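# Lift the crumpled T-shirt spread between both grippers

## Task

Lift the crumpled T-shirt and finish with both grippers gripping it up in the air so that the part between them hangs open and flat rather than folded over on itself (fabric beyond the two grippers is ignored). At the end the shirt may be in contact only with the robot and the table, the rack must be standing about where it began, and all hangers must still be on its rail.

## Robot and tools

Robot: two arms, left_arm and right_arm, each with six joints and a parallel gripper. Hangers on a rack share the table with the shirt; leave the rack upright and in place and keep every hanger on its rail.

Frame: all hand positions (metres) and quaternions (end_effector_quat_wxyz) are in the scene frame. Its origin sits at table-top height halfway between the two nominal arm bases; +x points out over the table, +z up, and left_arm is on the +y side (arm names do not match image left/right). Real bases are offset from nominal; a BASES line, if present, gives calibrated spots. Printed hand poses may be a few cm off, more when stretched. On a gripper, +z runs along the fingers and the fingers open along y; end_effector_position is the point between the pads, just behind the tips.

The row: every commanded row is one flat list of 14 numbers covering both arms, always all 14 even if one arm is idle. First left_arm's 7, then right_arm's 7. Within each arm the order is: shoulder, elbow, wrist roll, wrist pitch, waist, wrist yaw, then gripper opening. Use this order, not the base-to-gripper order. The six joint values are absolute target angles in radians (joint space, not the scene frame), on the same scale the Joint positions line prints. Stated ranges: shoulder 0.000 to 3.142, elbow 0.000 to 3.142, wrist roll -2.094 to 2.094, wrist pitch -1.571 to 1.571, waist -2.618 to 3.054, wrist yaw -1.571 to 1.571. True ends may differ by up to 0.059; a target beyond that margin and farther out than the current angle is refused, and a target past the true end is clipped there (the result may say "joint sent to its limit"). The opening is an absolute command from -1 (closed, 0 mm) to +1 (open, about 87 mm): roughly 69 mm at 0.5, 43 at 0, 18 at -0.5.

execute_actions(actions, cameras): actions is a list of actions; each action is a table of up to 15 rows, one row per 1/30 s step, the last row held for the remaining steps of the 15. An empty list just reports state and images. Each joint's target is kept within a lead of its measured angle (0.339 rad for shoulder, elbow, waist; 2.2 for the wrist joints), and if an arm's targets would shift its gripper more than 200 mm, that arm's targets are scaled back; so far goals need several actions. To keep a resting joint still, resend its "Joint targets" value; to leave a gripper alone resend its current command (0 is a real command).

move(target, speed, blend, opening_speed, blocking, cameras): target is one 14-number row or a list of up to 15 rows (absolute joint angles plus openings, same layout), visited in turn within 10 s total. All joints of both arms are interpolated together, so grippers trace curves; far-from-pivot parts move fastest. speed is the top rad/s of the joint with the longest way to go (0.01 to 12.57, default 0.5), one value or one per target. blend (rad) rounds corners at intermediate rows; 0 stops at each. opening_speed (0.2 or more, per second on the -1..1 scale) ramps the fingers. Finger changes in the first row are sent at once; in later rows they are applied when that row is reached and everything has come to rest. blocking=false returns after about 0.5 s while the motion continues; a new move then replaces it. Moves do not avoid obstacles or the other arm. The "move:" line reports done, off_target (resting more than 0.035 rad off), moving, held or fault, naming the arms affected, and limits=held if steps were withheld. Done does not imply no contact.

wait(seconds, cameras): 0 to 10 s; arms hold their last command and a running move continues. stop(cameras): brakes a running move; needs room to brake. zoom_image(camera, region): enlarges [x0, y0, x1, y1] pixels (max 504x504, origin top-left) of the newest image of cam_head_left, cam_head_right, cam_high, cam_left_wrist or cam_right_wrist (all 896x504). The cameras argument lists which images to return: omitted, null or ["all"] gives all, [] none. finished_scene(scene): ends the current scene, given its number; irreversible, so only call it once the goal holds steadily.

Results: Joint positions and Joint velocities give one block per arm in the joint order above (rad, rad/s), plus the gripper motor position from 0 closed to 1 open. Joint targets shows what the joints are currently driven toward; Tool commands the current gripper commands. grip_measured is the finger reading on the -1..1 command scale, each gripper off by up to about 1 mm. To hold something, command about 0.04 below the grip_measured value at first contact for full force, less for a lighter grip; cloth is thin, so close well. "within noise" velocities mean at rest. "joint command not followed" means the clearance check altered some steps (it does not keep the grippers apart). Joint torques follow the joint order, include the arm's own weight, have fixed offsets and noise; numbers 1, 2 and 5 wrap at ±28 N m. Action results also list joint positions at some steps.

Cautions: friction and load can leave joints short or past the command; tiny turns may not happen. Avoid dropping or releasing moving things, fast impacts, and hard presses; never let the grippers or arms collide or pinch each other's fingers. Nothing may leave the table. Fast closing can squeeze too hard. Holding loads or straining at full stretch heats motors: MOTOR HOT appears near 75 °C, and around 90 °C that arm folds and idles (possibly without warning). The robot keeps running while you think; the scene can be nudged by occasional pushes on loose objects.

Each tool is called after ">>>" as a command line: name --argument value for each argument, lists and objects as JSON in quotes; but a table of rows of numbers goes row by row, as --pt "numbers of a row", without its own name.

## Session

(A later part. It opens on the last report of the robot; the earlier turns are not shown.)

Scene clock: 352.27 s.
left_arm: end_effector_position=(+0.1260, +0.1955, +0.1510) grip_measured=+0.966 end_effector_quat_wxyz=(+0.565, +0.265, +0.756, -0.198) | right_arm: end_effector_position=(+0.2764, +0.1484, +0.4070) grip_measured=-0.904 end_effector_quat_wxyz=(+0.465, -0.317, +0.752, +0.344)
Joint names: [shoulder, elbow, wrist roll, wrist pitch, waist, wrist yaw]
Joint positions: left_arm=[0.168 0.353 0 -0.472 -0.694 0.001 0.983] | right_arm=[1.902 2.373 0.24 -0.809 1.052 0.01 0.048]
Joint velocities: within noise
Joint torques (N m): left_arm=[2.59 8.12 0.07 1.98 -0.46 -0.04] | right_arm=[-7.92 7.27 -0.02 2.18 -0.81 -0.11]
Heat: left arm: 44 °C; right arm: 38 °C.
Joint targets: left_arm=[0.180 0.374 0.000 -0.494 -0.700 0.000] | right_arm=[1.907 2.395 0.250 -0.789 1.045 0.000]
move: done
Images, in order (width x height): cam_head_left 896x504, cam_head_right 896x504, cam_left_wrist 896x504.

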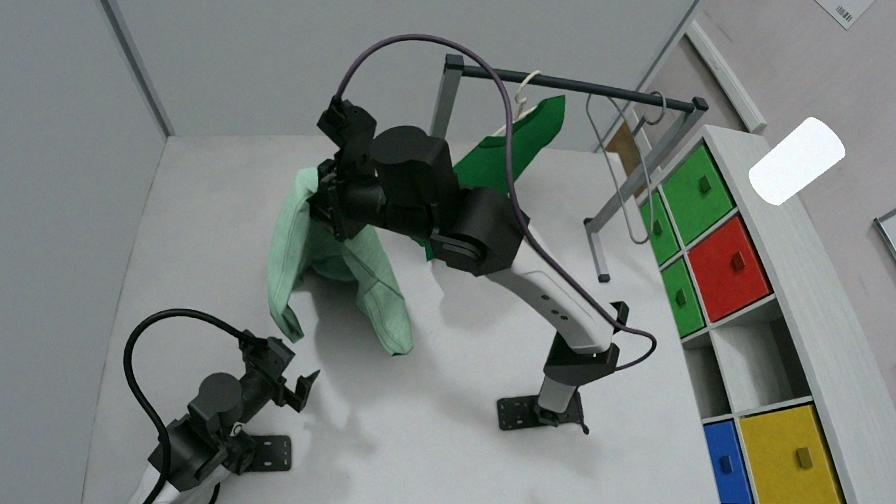

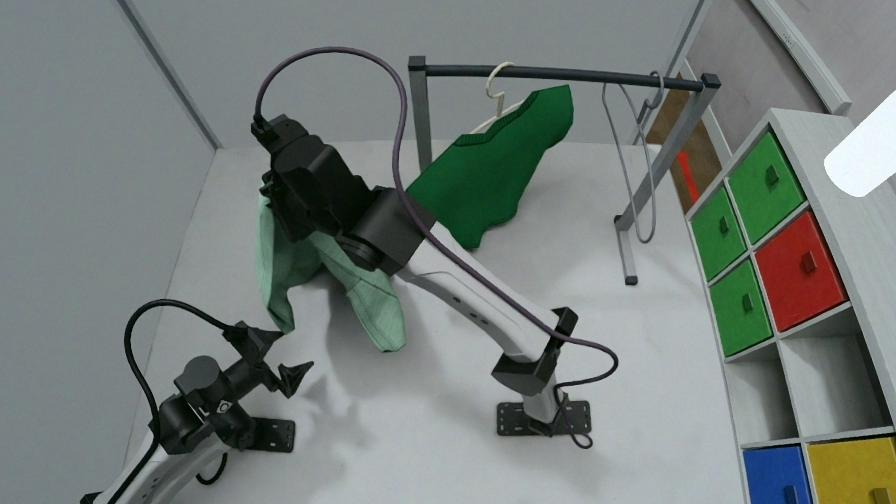

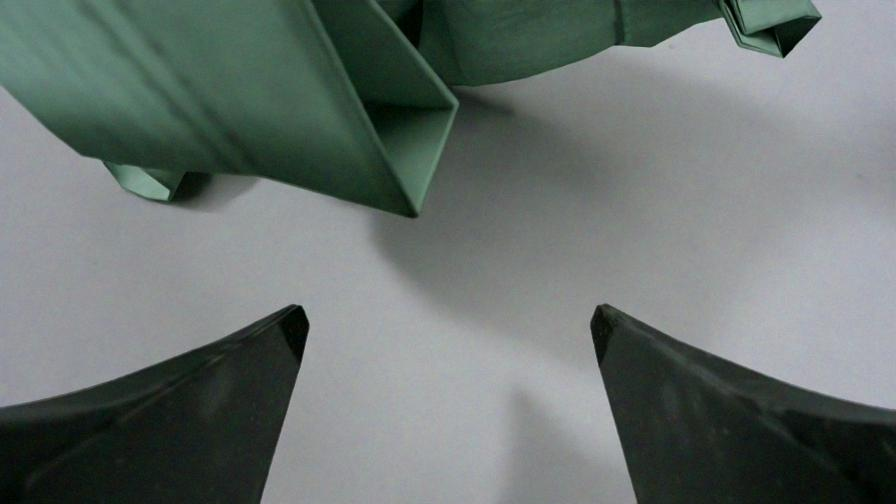

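>>> move --target '[0.321,0.363,-0.5,-0.342,-0.577,0,1,1.907,2.395,0.25,-0.789,1.045,0,-1]' --speed 0.4 --cameras '["cam_left_wrist","cam_head_left","cam_head_right","cam_high"]'

Scene clock: 412.67 s.
left_arm: end_effector_position=(+0.1470, +0.1874, +0.1545) grip_measured=+0.966 end_effector_quat_wxyz=(+0.511, +0.030, +0.806, -0.297) | right_arm: end_effector_position=(+0.2764, +0.1484, +0.4070) grip_measured=-0.904 end_effector_quat_wxyz=(+0.465, -0.317, +0.752, +0.344)
Joint names: [shoulder, elbow, wrist roll, wrist pitch, waist, wrist yaw]
Joint positions: left_arm=[0.31 0.353 -0.489 -0.347 -0.583 0.001 0.983] | right_arm=[1.902 2.373 0.24 -0.809 1.052 0.01 0.048]
Joint velocities: within noise
Joint torques (N m): left_arm=[1.95 7.51 0 2.31 0.73 -0.05] | right_arm=[-7.83 7.23 0 2.17 -0.94 -0.11]
Heat: left arm: 44 °C; right arm: 39 °C.
Joint targets: left_arm=[0.321 0.363 -0.500 -0.342 -0.577 0.000] | right_arm=[1.907 2.395 0.250 -0.789 1.045 0.000]
move: done
Images, in order (width x height): cam_head_left 896x504, cam_head_right 896x504, cam_high 896x504, cam_left_wrist 896x504.

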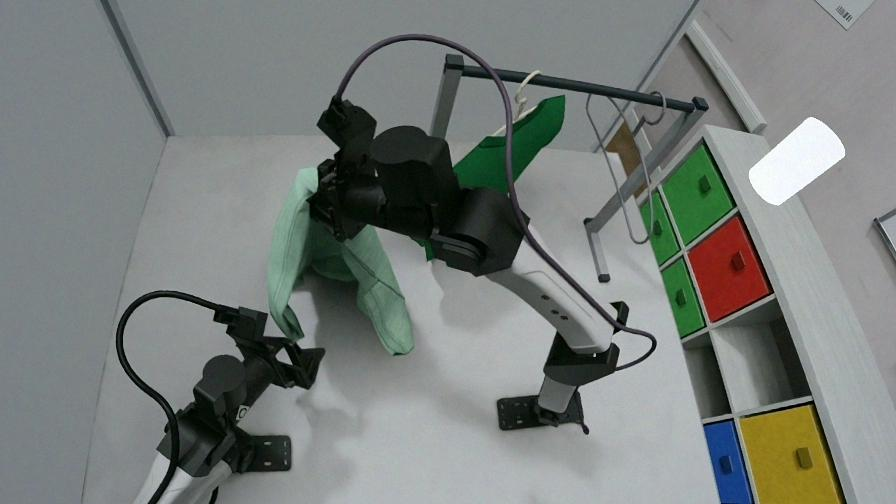

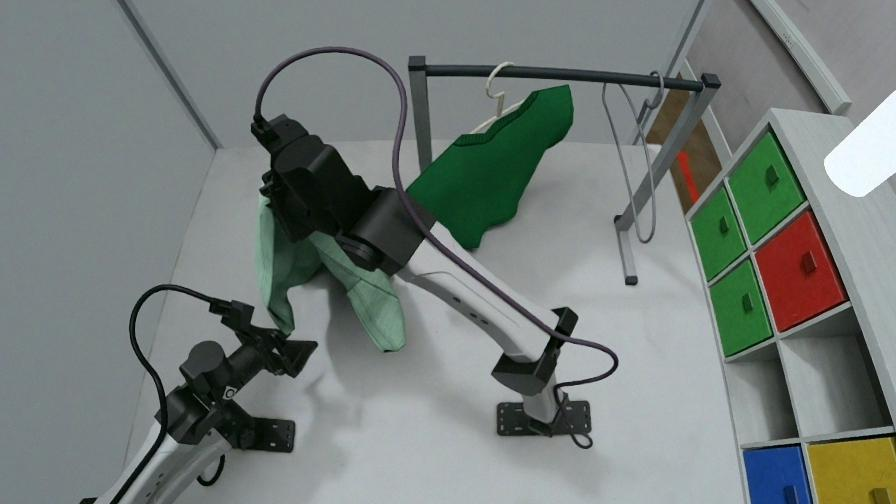

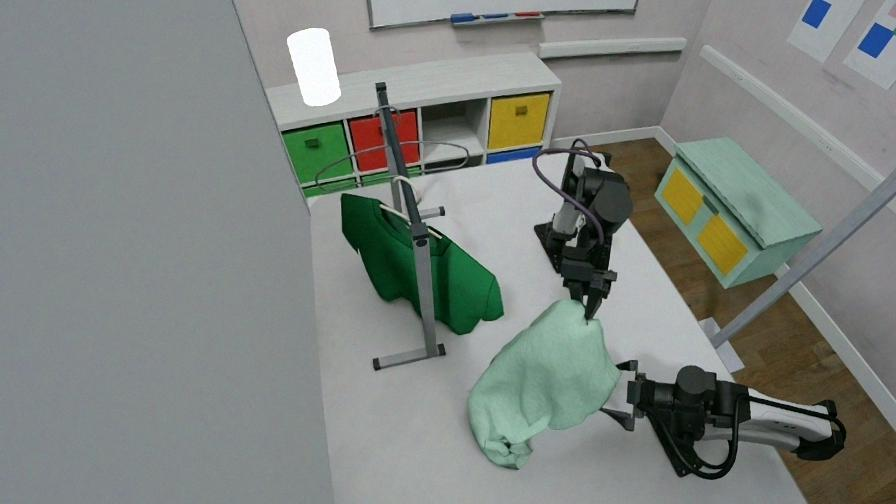

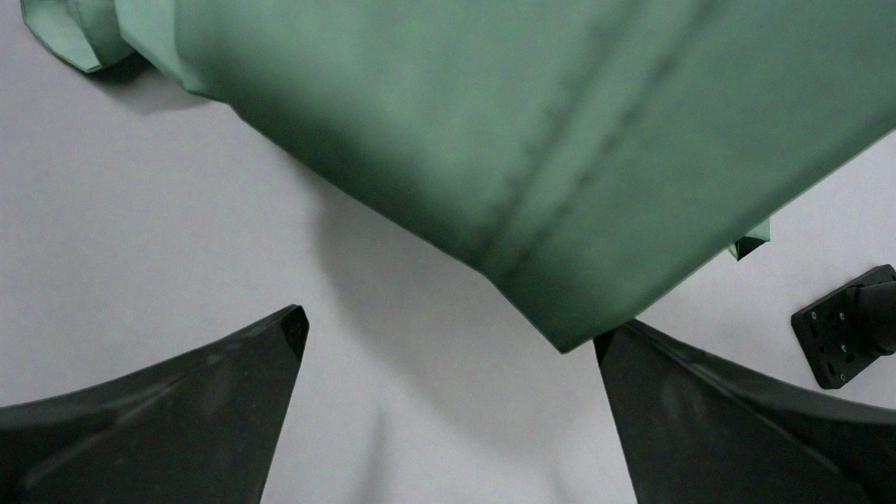

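>>> move --pt "0.246 0.44 -0.5 -0.494 -0.647 0 1 1.907 2.395 0.25 -0.789 1.045 0 -1" --pt "0.397 0.625 -0.5 -0.525 -0.545 0 1 1.907 2.395 0.25 -0.789 1.045 0 -1" --speed 0.35 --cameras '["cam_left_wrist","cam_head_left"]'

Scene clock: 450.87 s.
left_arm: end_effector_position=(+0.1453, +0.1972, +0.2210) grip_measured=+0.966 end_effector_quat_wxyz=(+0.525, +0.016, +0.799, -0.294) | right_arm: end_effector_position=(+0.2764, +0.1484, +0.4070) grip_measured=-0.904 end_effector_quat_wxyz=(+0.465, -0.317, +0.752, +0.344)
Joint names: [shoulder, elbow, wrist roll, wrist pitch, waist, wrist yaw]
Joint positions: left_arm=[0.385 0.608 -0.491 -0.503 -0.551 0.001 0.983] | right_arm=[1.902 2.373 0.24 -0.809 1.052 0.01 0.048]
Joint velocities: within noise
Joint torques (N m): left_arm=[2.14 7.68 0 2 0.72 -0.05] | right_arm=[-8.03 7.36 0.06 2.18 -0.79 -0.11]
Heat: left arm: 44 °C; right arm: 39 °C.
Joint targets: left_arm=[0.397 0.625 -0.500 -0.525 -0.545 0.000] | right_arm=[1.907 2.395 0.250 -0.789 1.045 0.000]
move: done
Images, in order (width x height): cam_head_left 896x504, cam_left_wrist 896x504.

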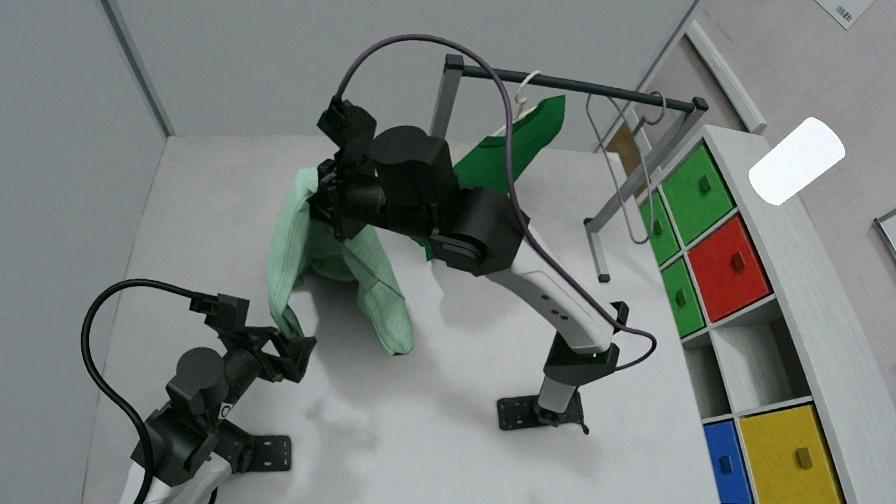

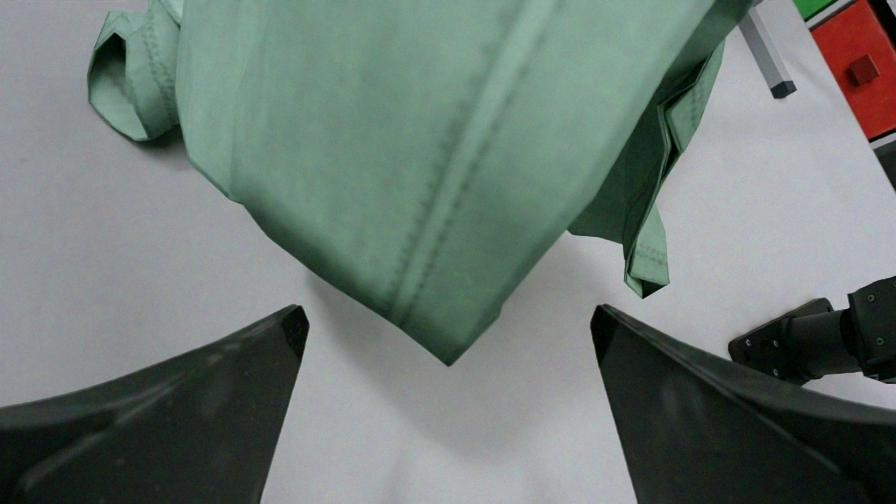

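>>> move --target '[0.397,0.625,-0.5,-0.525,-0.545,0,-1,1.907,2.395,0.25,-0.789,1.045,0,-1]' --opening_speed 1.5 --cameras '["cam_left_wrist","cam_head_left"]'

Scene clock: 461.20 s.
left_arm: end_effector_position=(+0.1452, +0.1972, +0.2208) grip_measured=-1.000 end_effector_quat_wxyz=(+0.524, +0.016, +0.799, -0.294) | right_arm: end_effector_position=(+0.2764, +0.1484, +0.4070) grip_measured=-0.904 end_effector_quat_wxyz=(+0.465, -0.317, +0.752, +0.344)
Joint names: [shoulder, elbow, wrist roll, wrist pitch, waist, wrist yaw]
Joint positions: left_arm=[0.385 0.608 -0.491 -0.504 -0.551 0.001 0] | right_arm=[1.902 2.373 0.24 -0.809 1.052 0.01 0.048]
Joint velocities: within noise
Joint torques (N m): left_arm=[2.14 7.68 0 2.01 0.7 -0.05] | right_arm=[-8.01 7.25 0.01 2.17 -0.98 -0.12]
Heat: left arm: 45 °C; right arm: 39 °C.
Joint targets: left_arm=[0.397 0.625 -0.500 -0.525 -0.545 0.000] | right_arm=[1.907 2.395 0.250 -0.789 1.045 0.000]
move: done
Images, in order (width x height): cam_head_left 896x504, cam_left_wrist 896x504.

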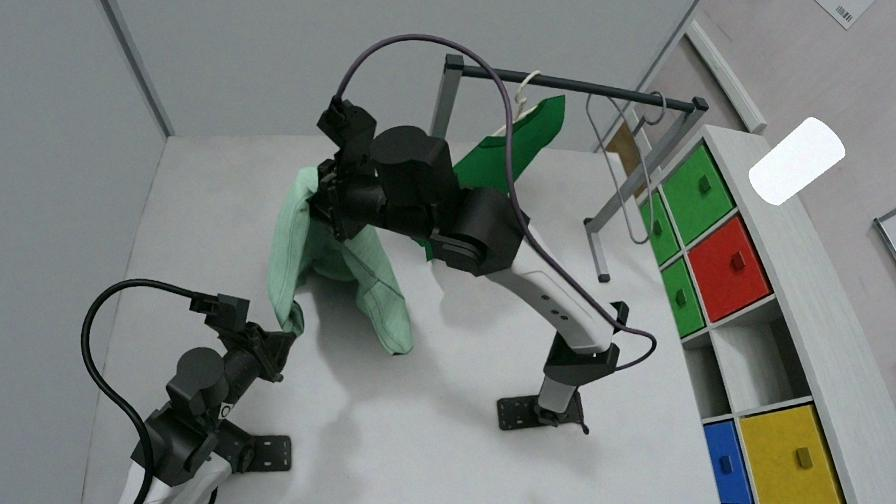

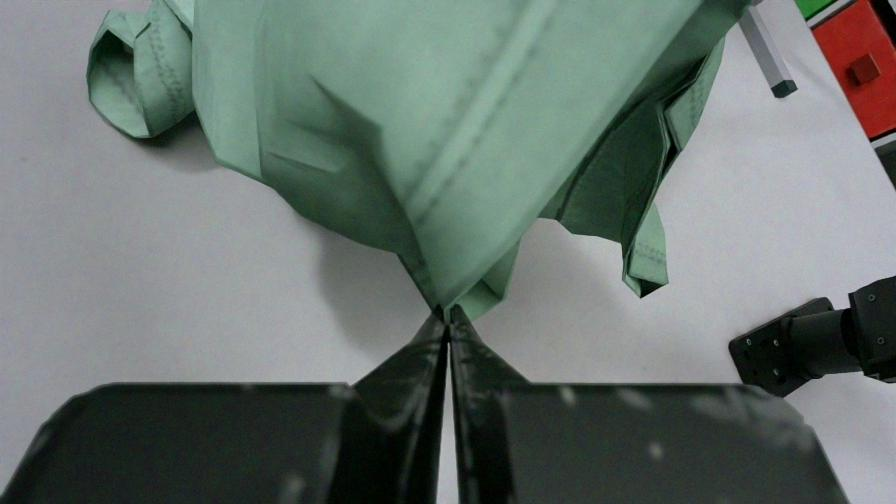

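>>> move --pt "0.397 0.625 -0.5 -0.525 -0.545 0 0.9 1.907 2.395 0.25 -0.789 1.045 0 -1" --pt "0.471 0.635 -0.5 -0.462 -0.542 0 0.9 1.907 2.395 0.25 -0.789 1.045 0 -1" --speed 0.3 --opening_speed 1.5 --cameras '["cam_left_wrist"]'

Scene clock: 482.47 s.
left_arm: end_effector_position=(+0.1560, +0.1917, +0.2157) grip_measured=+0.899 end_effector_quat_wxyz=(+0.513, +0.016, +0.809, -0.287) | right_arm: end_effector_position=(+0.2764, +0.1484, +0.4070) grip_measured=-0.904 end_effector_quat_wxyz=(+0.465, -0.317, +0.752, +0.344)
Joint names: [shoulder, elbow, wrist roll, wrist pitch, waist, wrist yaw]
Joint positions: left_arm=[0.462 0.615 -0.491 -0.468 -0.548 0.001 0.95] | right_arm=[1.902 2.373 0.24 -0.809 1.052 0.01 0.048]
Joint velocities: within noise
Joint torques (N m): left_arm=[1.55 8.05 0 2.31 0.73 -0.05] | right_arm=[-7.92 7.36 -0.01 2.19 -0.87 -0.13]
Heat: left arm: 45 °C; right arm: 39 °C.
Joint targets: left_arm=[0.471 0.635 -0.500 -0.462 -0.542 0.000] | right_arm=[1.907 2.395 0.250 -0.789 1.045 0.000]
move: done
Images, in order (width x height): cam_left_wrist 896x504.

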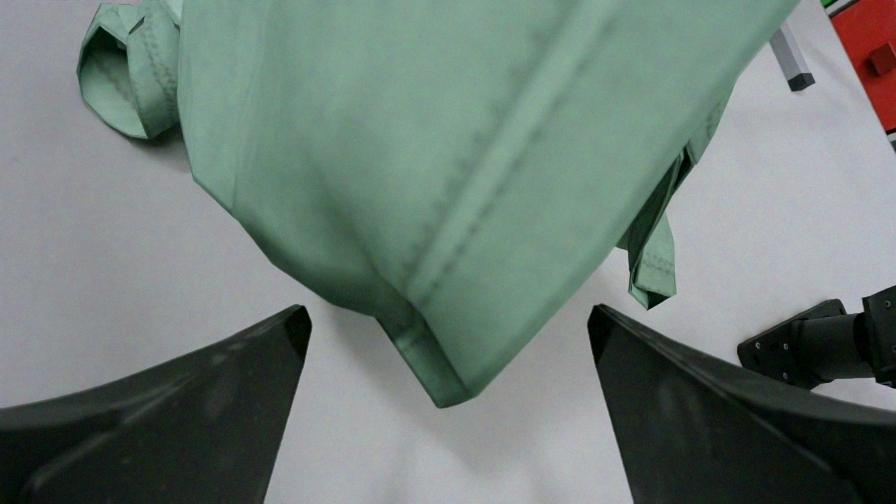

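Better. Close.

>>> move --target '[0.471,0.635,-0.5,-0.462,-0.542,0,-1,1.907,2.395,0.25,-0.789,1.045,0,-1]' --opening_speed 1.5 --cameras '["cam_left_wrist"]'

Scene clock: 489.13 s.
left_arm: end_effector_position=(+0.1562, +0.1915, +0.2163) grip_measured=-0.982 end_effector_quat_wxyz=(+0.514, +0.016, +0.808, -0.287) | right_arm: end_effector_position=(+0.2764, +0.1484, +0.4070) grip_measured=-0.904 end_effector_quat_wxyz=(+0.465, -0.317, +0.752, +0.344)
Joint names: [shoulder, elbow, wrist roll, wrist pitch, waist, wrist yaw]
Joint positions: left_arm=[0.462 0.615 -0.491 -0.465 -0.548 0.001 0.009] | right_arm=[1.902 2.373 0.24 -0.809 1.052 0.01 0.048]
Joint velocities: within noise
Joint torques (N m): left_arm=[1.55 8.05 0 2.26 0.73 -0.05] | right_arm=[-7.99 7.39 0.01 2.19 -0.83 -0.07]
Heat: left arm: 45 °C; right arm: 39 °C.
Joint targets: left_arm=[0.471 0.635 -0.500 -0.462 -0.542 0.000] | right_arm=[1.907 2.395 0.250 -0.789 1.045 0.000]
move: done
Images, in order (width x height): cam_left_wrist 896x504.

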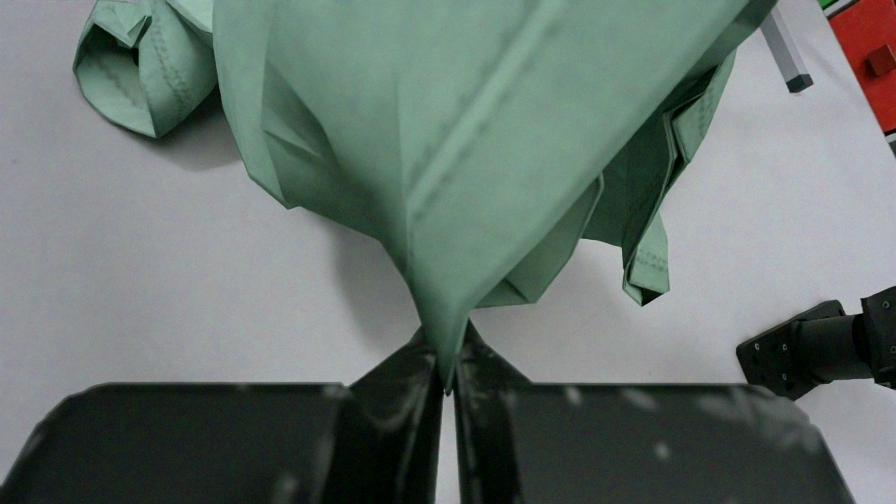

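>>> move --target '[1.012,1.916,-0.5,-1.204,-0.41,0,-1,1.316,2.167,0.25,-1.251,1.104,0,-1]' --speed 0.4

Scene clock: 514.07 s.
left_arm: end_effector_position=(+0.1448, +0.2302, +0.4583) grip_measured=-0.983 end_effector_quat_wxyz=(+0.539, -0.037, +0.802, -0.257) | right_arm: end_effector_position=(+0.1484, -0.0451, +0.4617) grip_measured=-0.904 end_effector_quat_wxyz=(+0.440, -0.341, +0.756, +0.343)
Joint names: [shoulder, elbow, wrist roll, wrist pitch, waist, wrist yaw]
Joint positions: left_arm=[1.005 1.902 -0.491 -1.189 -0.419 0.001 0.009] | right_arm=[1.324 2.175 0.241 -1.237 1.098 0.005 0.048]
Joint velocities: within noise
Joint torques (N m): left_arm=[1.13 5.01 0 2.06 0.95 -0.05] | right_arm=[-2.32 3.58 0 1.92 0.29 -0.06]
Heat: left arm: 44 °C; right arm: 39 °C.
Joint targets: left_arm=[1.012 1.916 -0.500 -1.204 -0.410 0.000] | right_arm=[1.316 2.167 0.250 -1.251 1.104 0.000]
move: done

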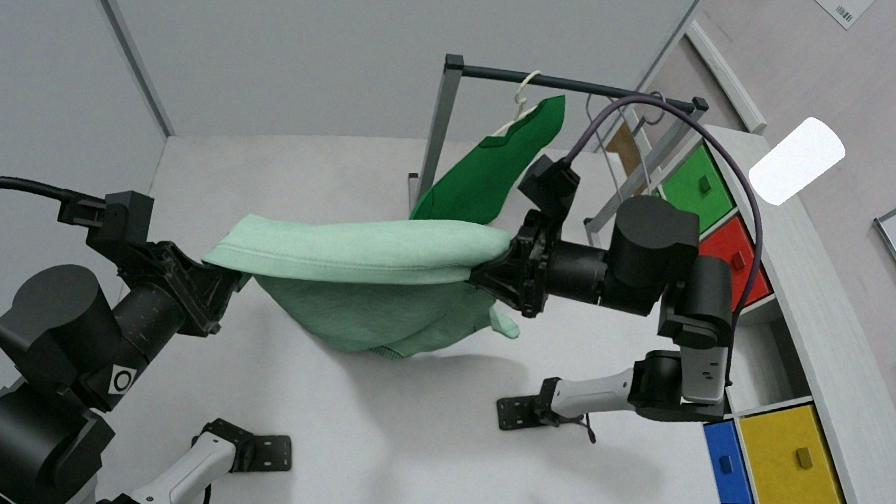

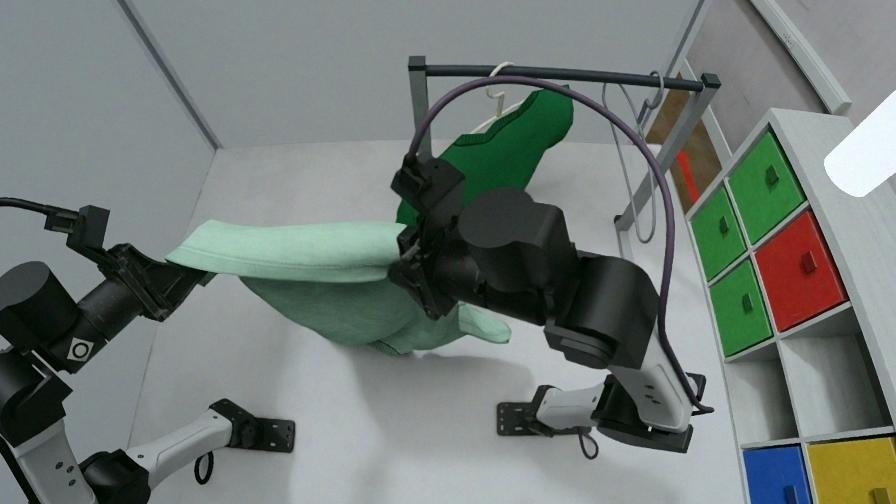

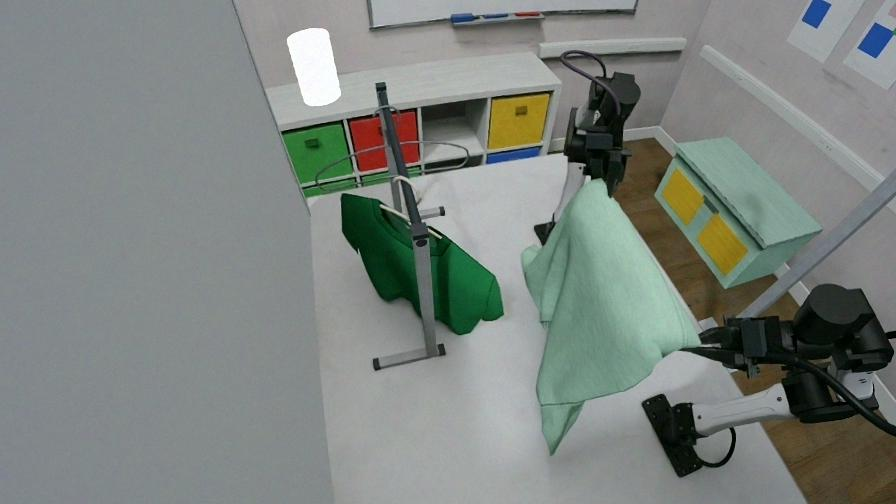

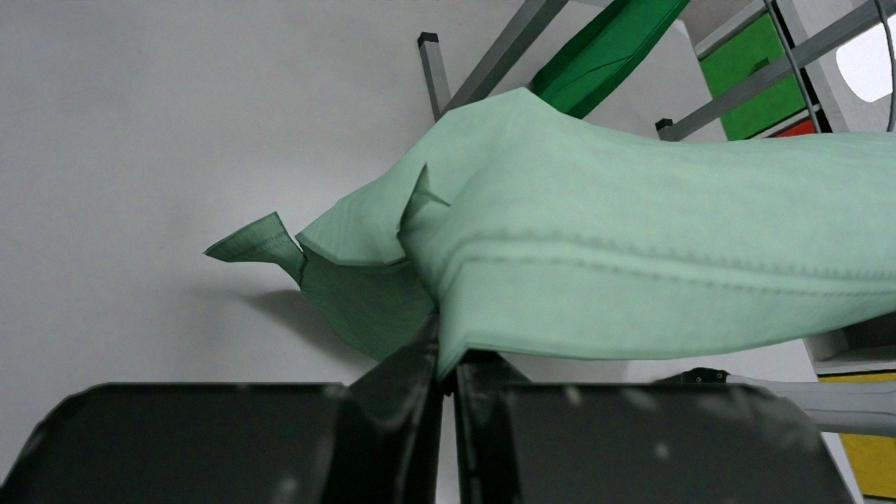

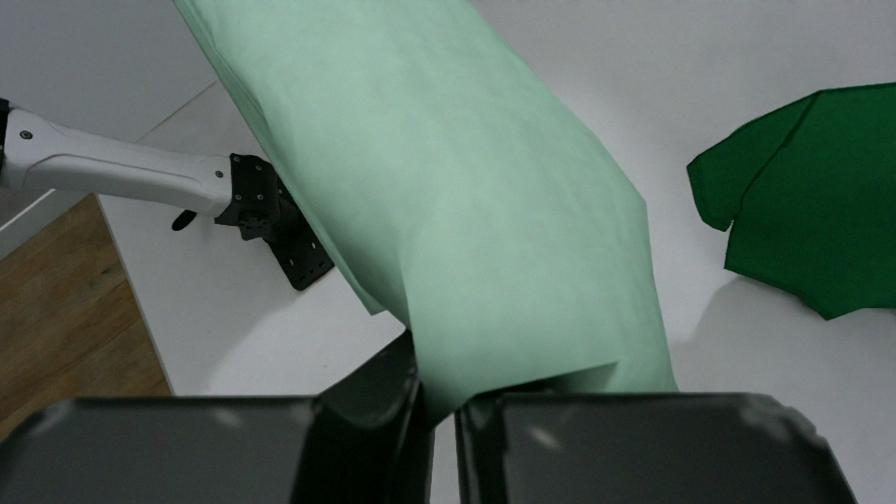

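>>> move --target '[1.094,2.097,-0.5,-1.304,-0.32,0,-1,1.389,2.399,0.25,-1.41,1.049,0,-1]' --speed 0.2

>>> zoom_image --camera "cam_head_left" --region '[180, 180, 560, 400]'

>>> zoom_image --camera "cam_high" --region '[480, 150, 730, 470]'

Scene clock: 524.97 s.
left_arm: end_effector_position=(+0.1490, +0.2458, +0.4785) grip_measured=-0.983 end_effector_quat_wxyz=(+0.547, -0.068, +0.800, -0.238) | right_arm: end_effector_position=(+0.1487, -0.0640, +0.4773) grip_measured=-0.904 end_effector_quat_wxyz=(+0.441, -0.330, +0.764, +0.335)
Joint names: [shoulder, elbow, wrist roll, wrist pitch, waist, wrist yaw]
Joint positions: left_arm=[1.09 2.083 -0.491 -1.285 -0.332 0.014 0.009] | right_arm=[1.39 2.381 0.241 -1.387 1.06 -0.003 0.048]
Joint velocities: within noise
Joint torques (N m): left_arm=[0.75 4.51 0 2.03 1.25 -0.21] | right_arm=[-1.48 4.9 0 1.73 -1.2 0.06]
Heat: left arm: 44 °C; right arm: 38 °C.
Joint targets: left_arm=[1.094 2.097 -0.500 -1.304 -0.320 0.000] | right_arm=[1.389 2.399 0.250 -1.410 1.049 0.000]
move: done

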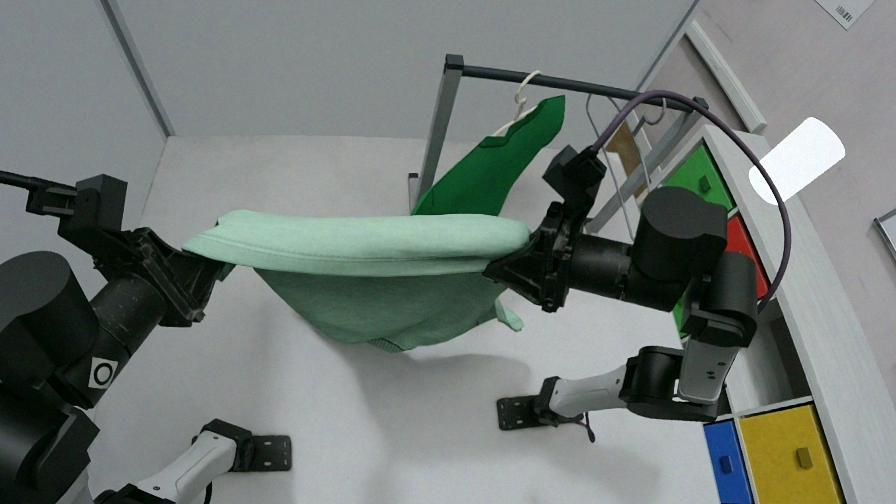

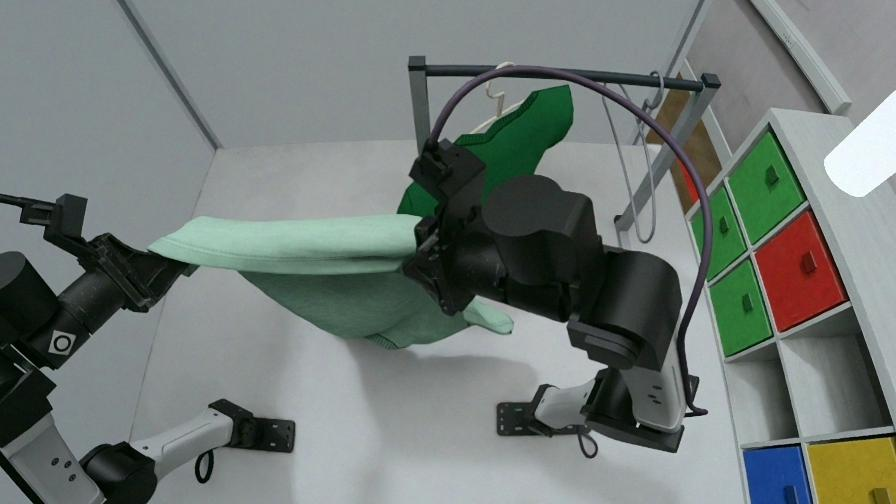

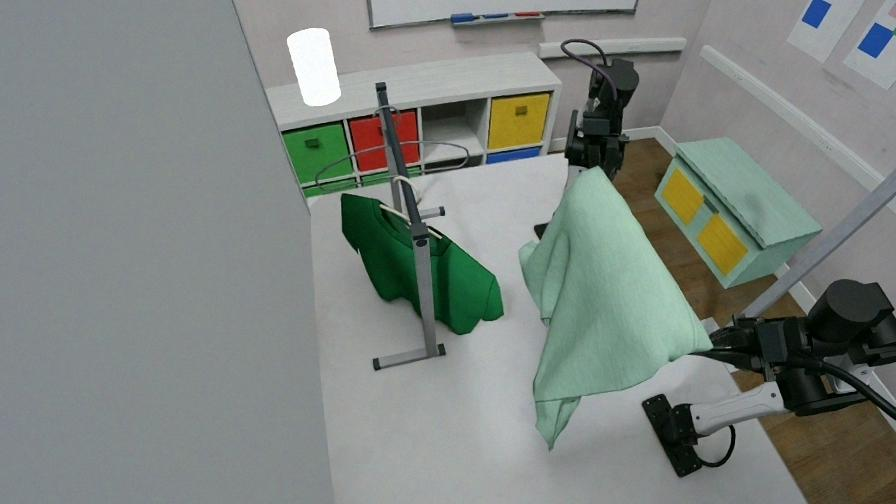

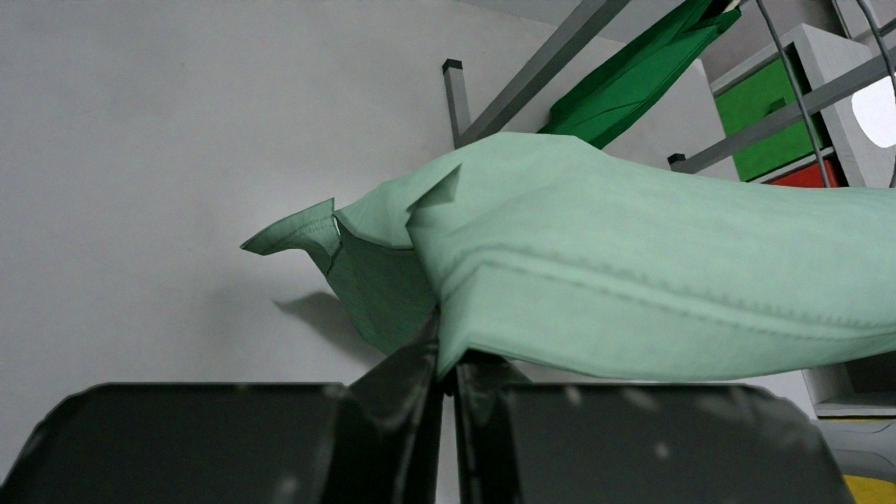

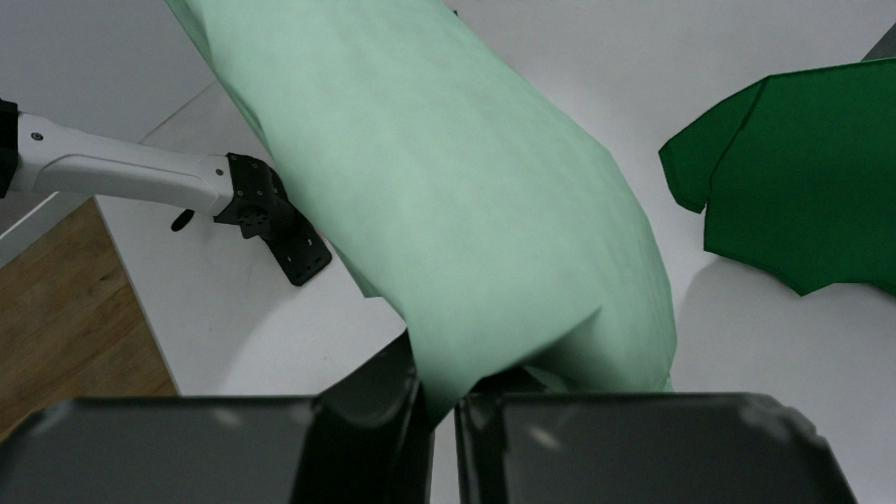

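Scaled by 1.326 from the camera's 896x504 image, which has a finer 1280x720 frame.

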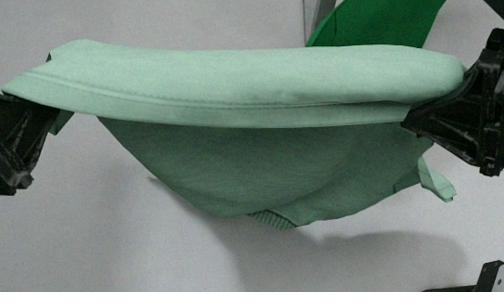

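Scaled by 1.575 from the camera's 896x504 image, which has a finer 1280x720 frame.

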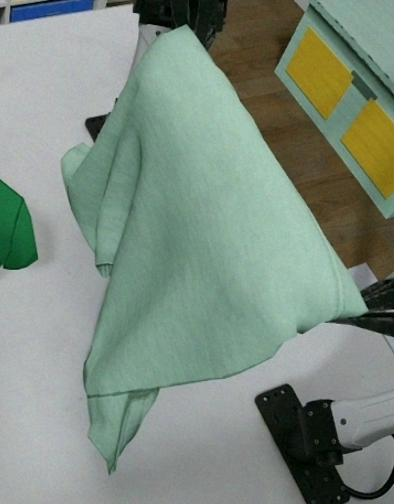

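>>> finished_scene --scene 3

The scene is finished: the task was done.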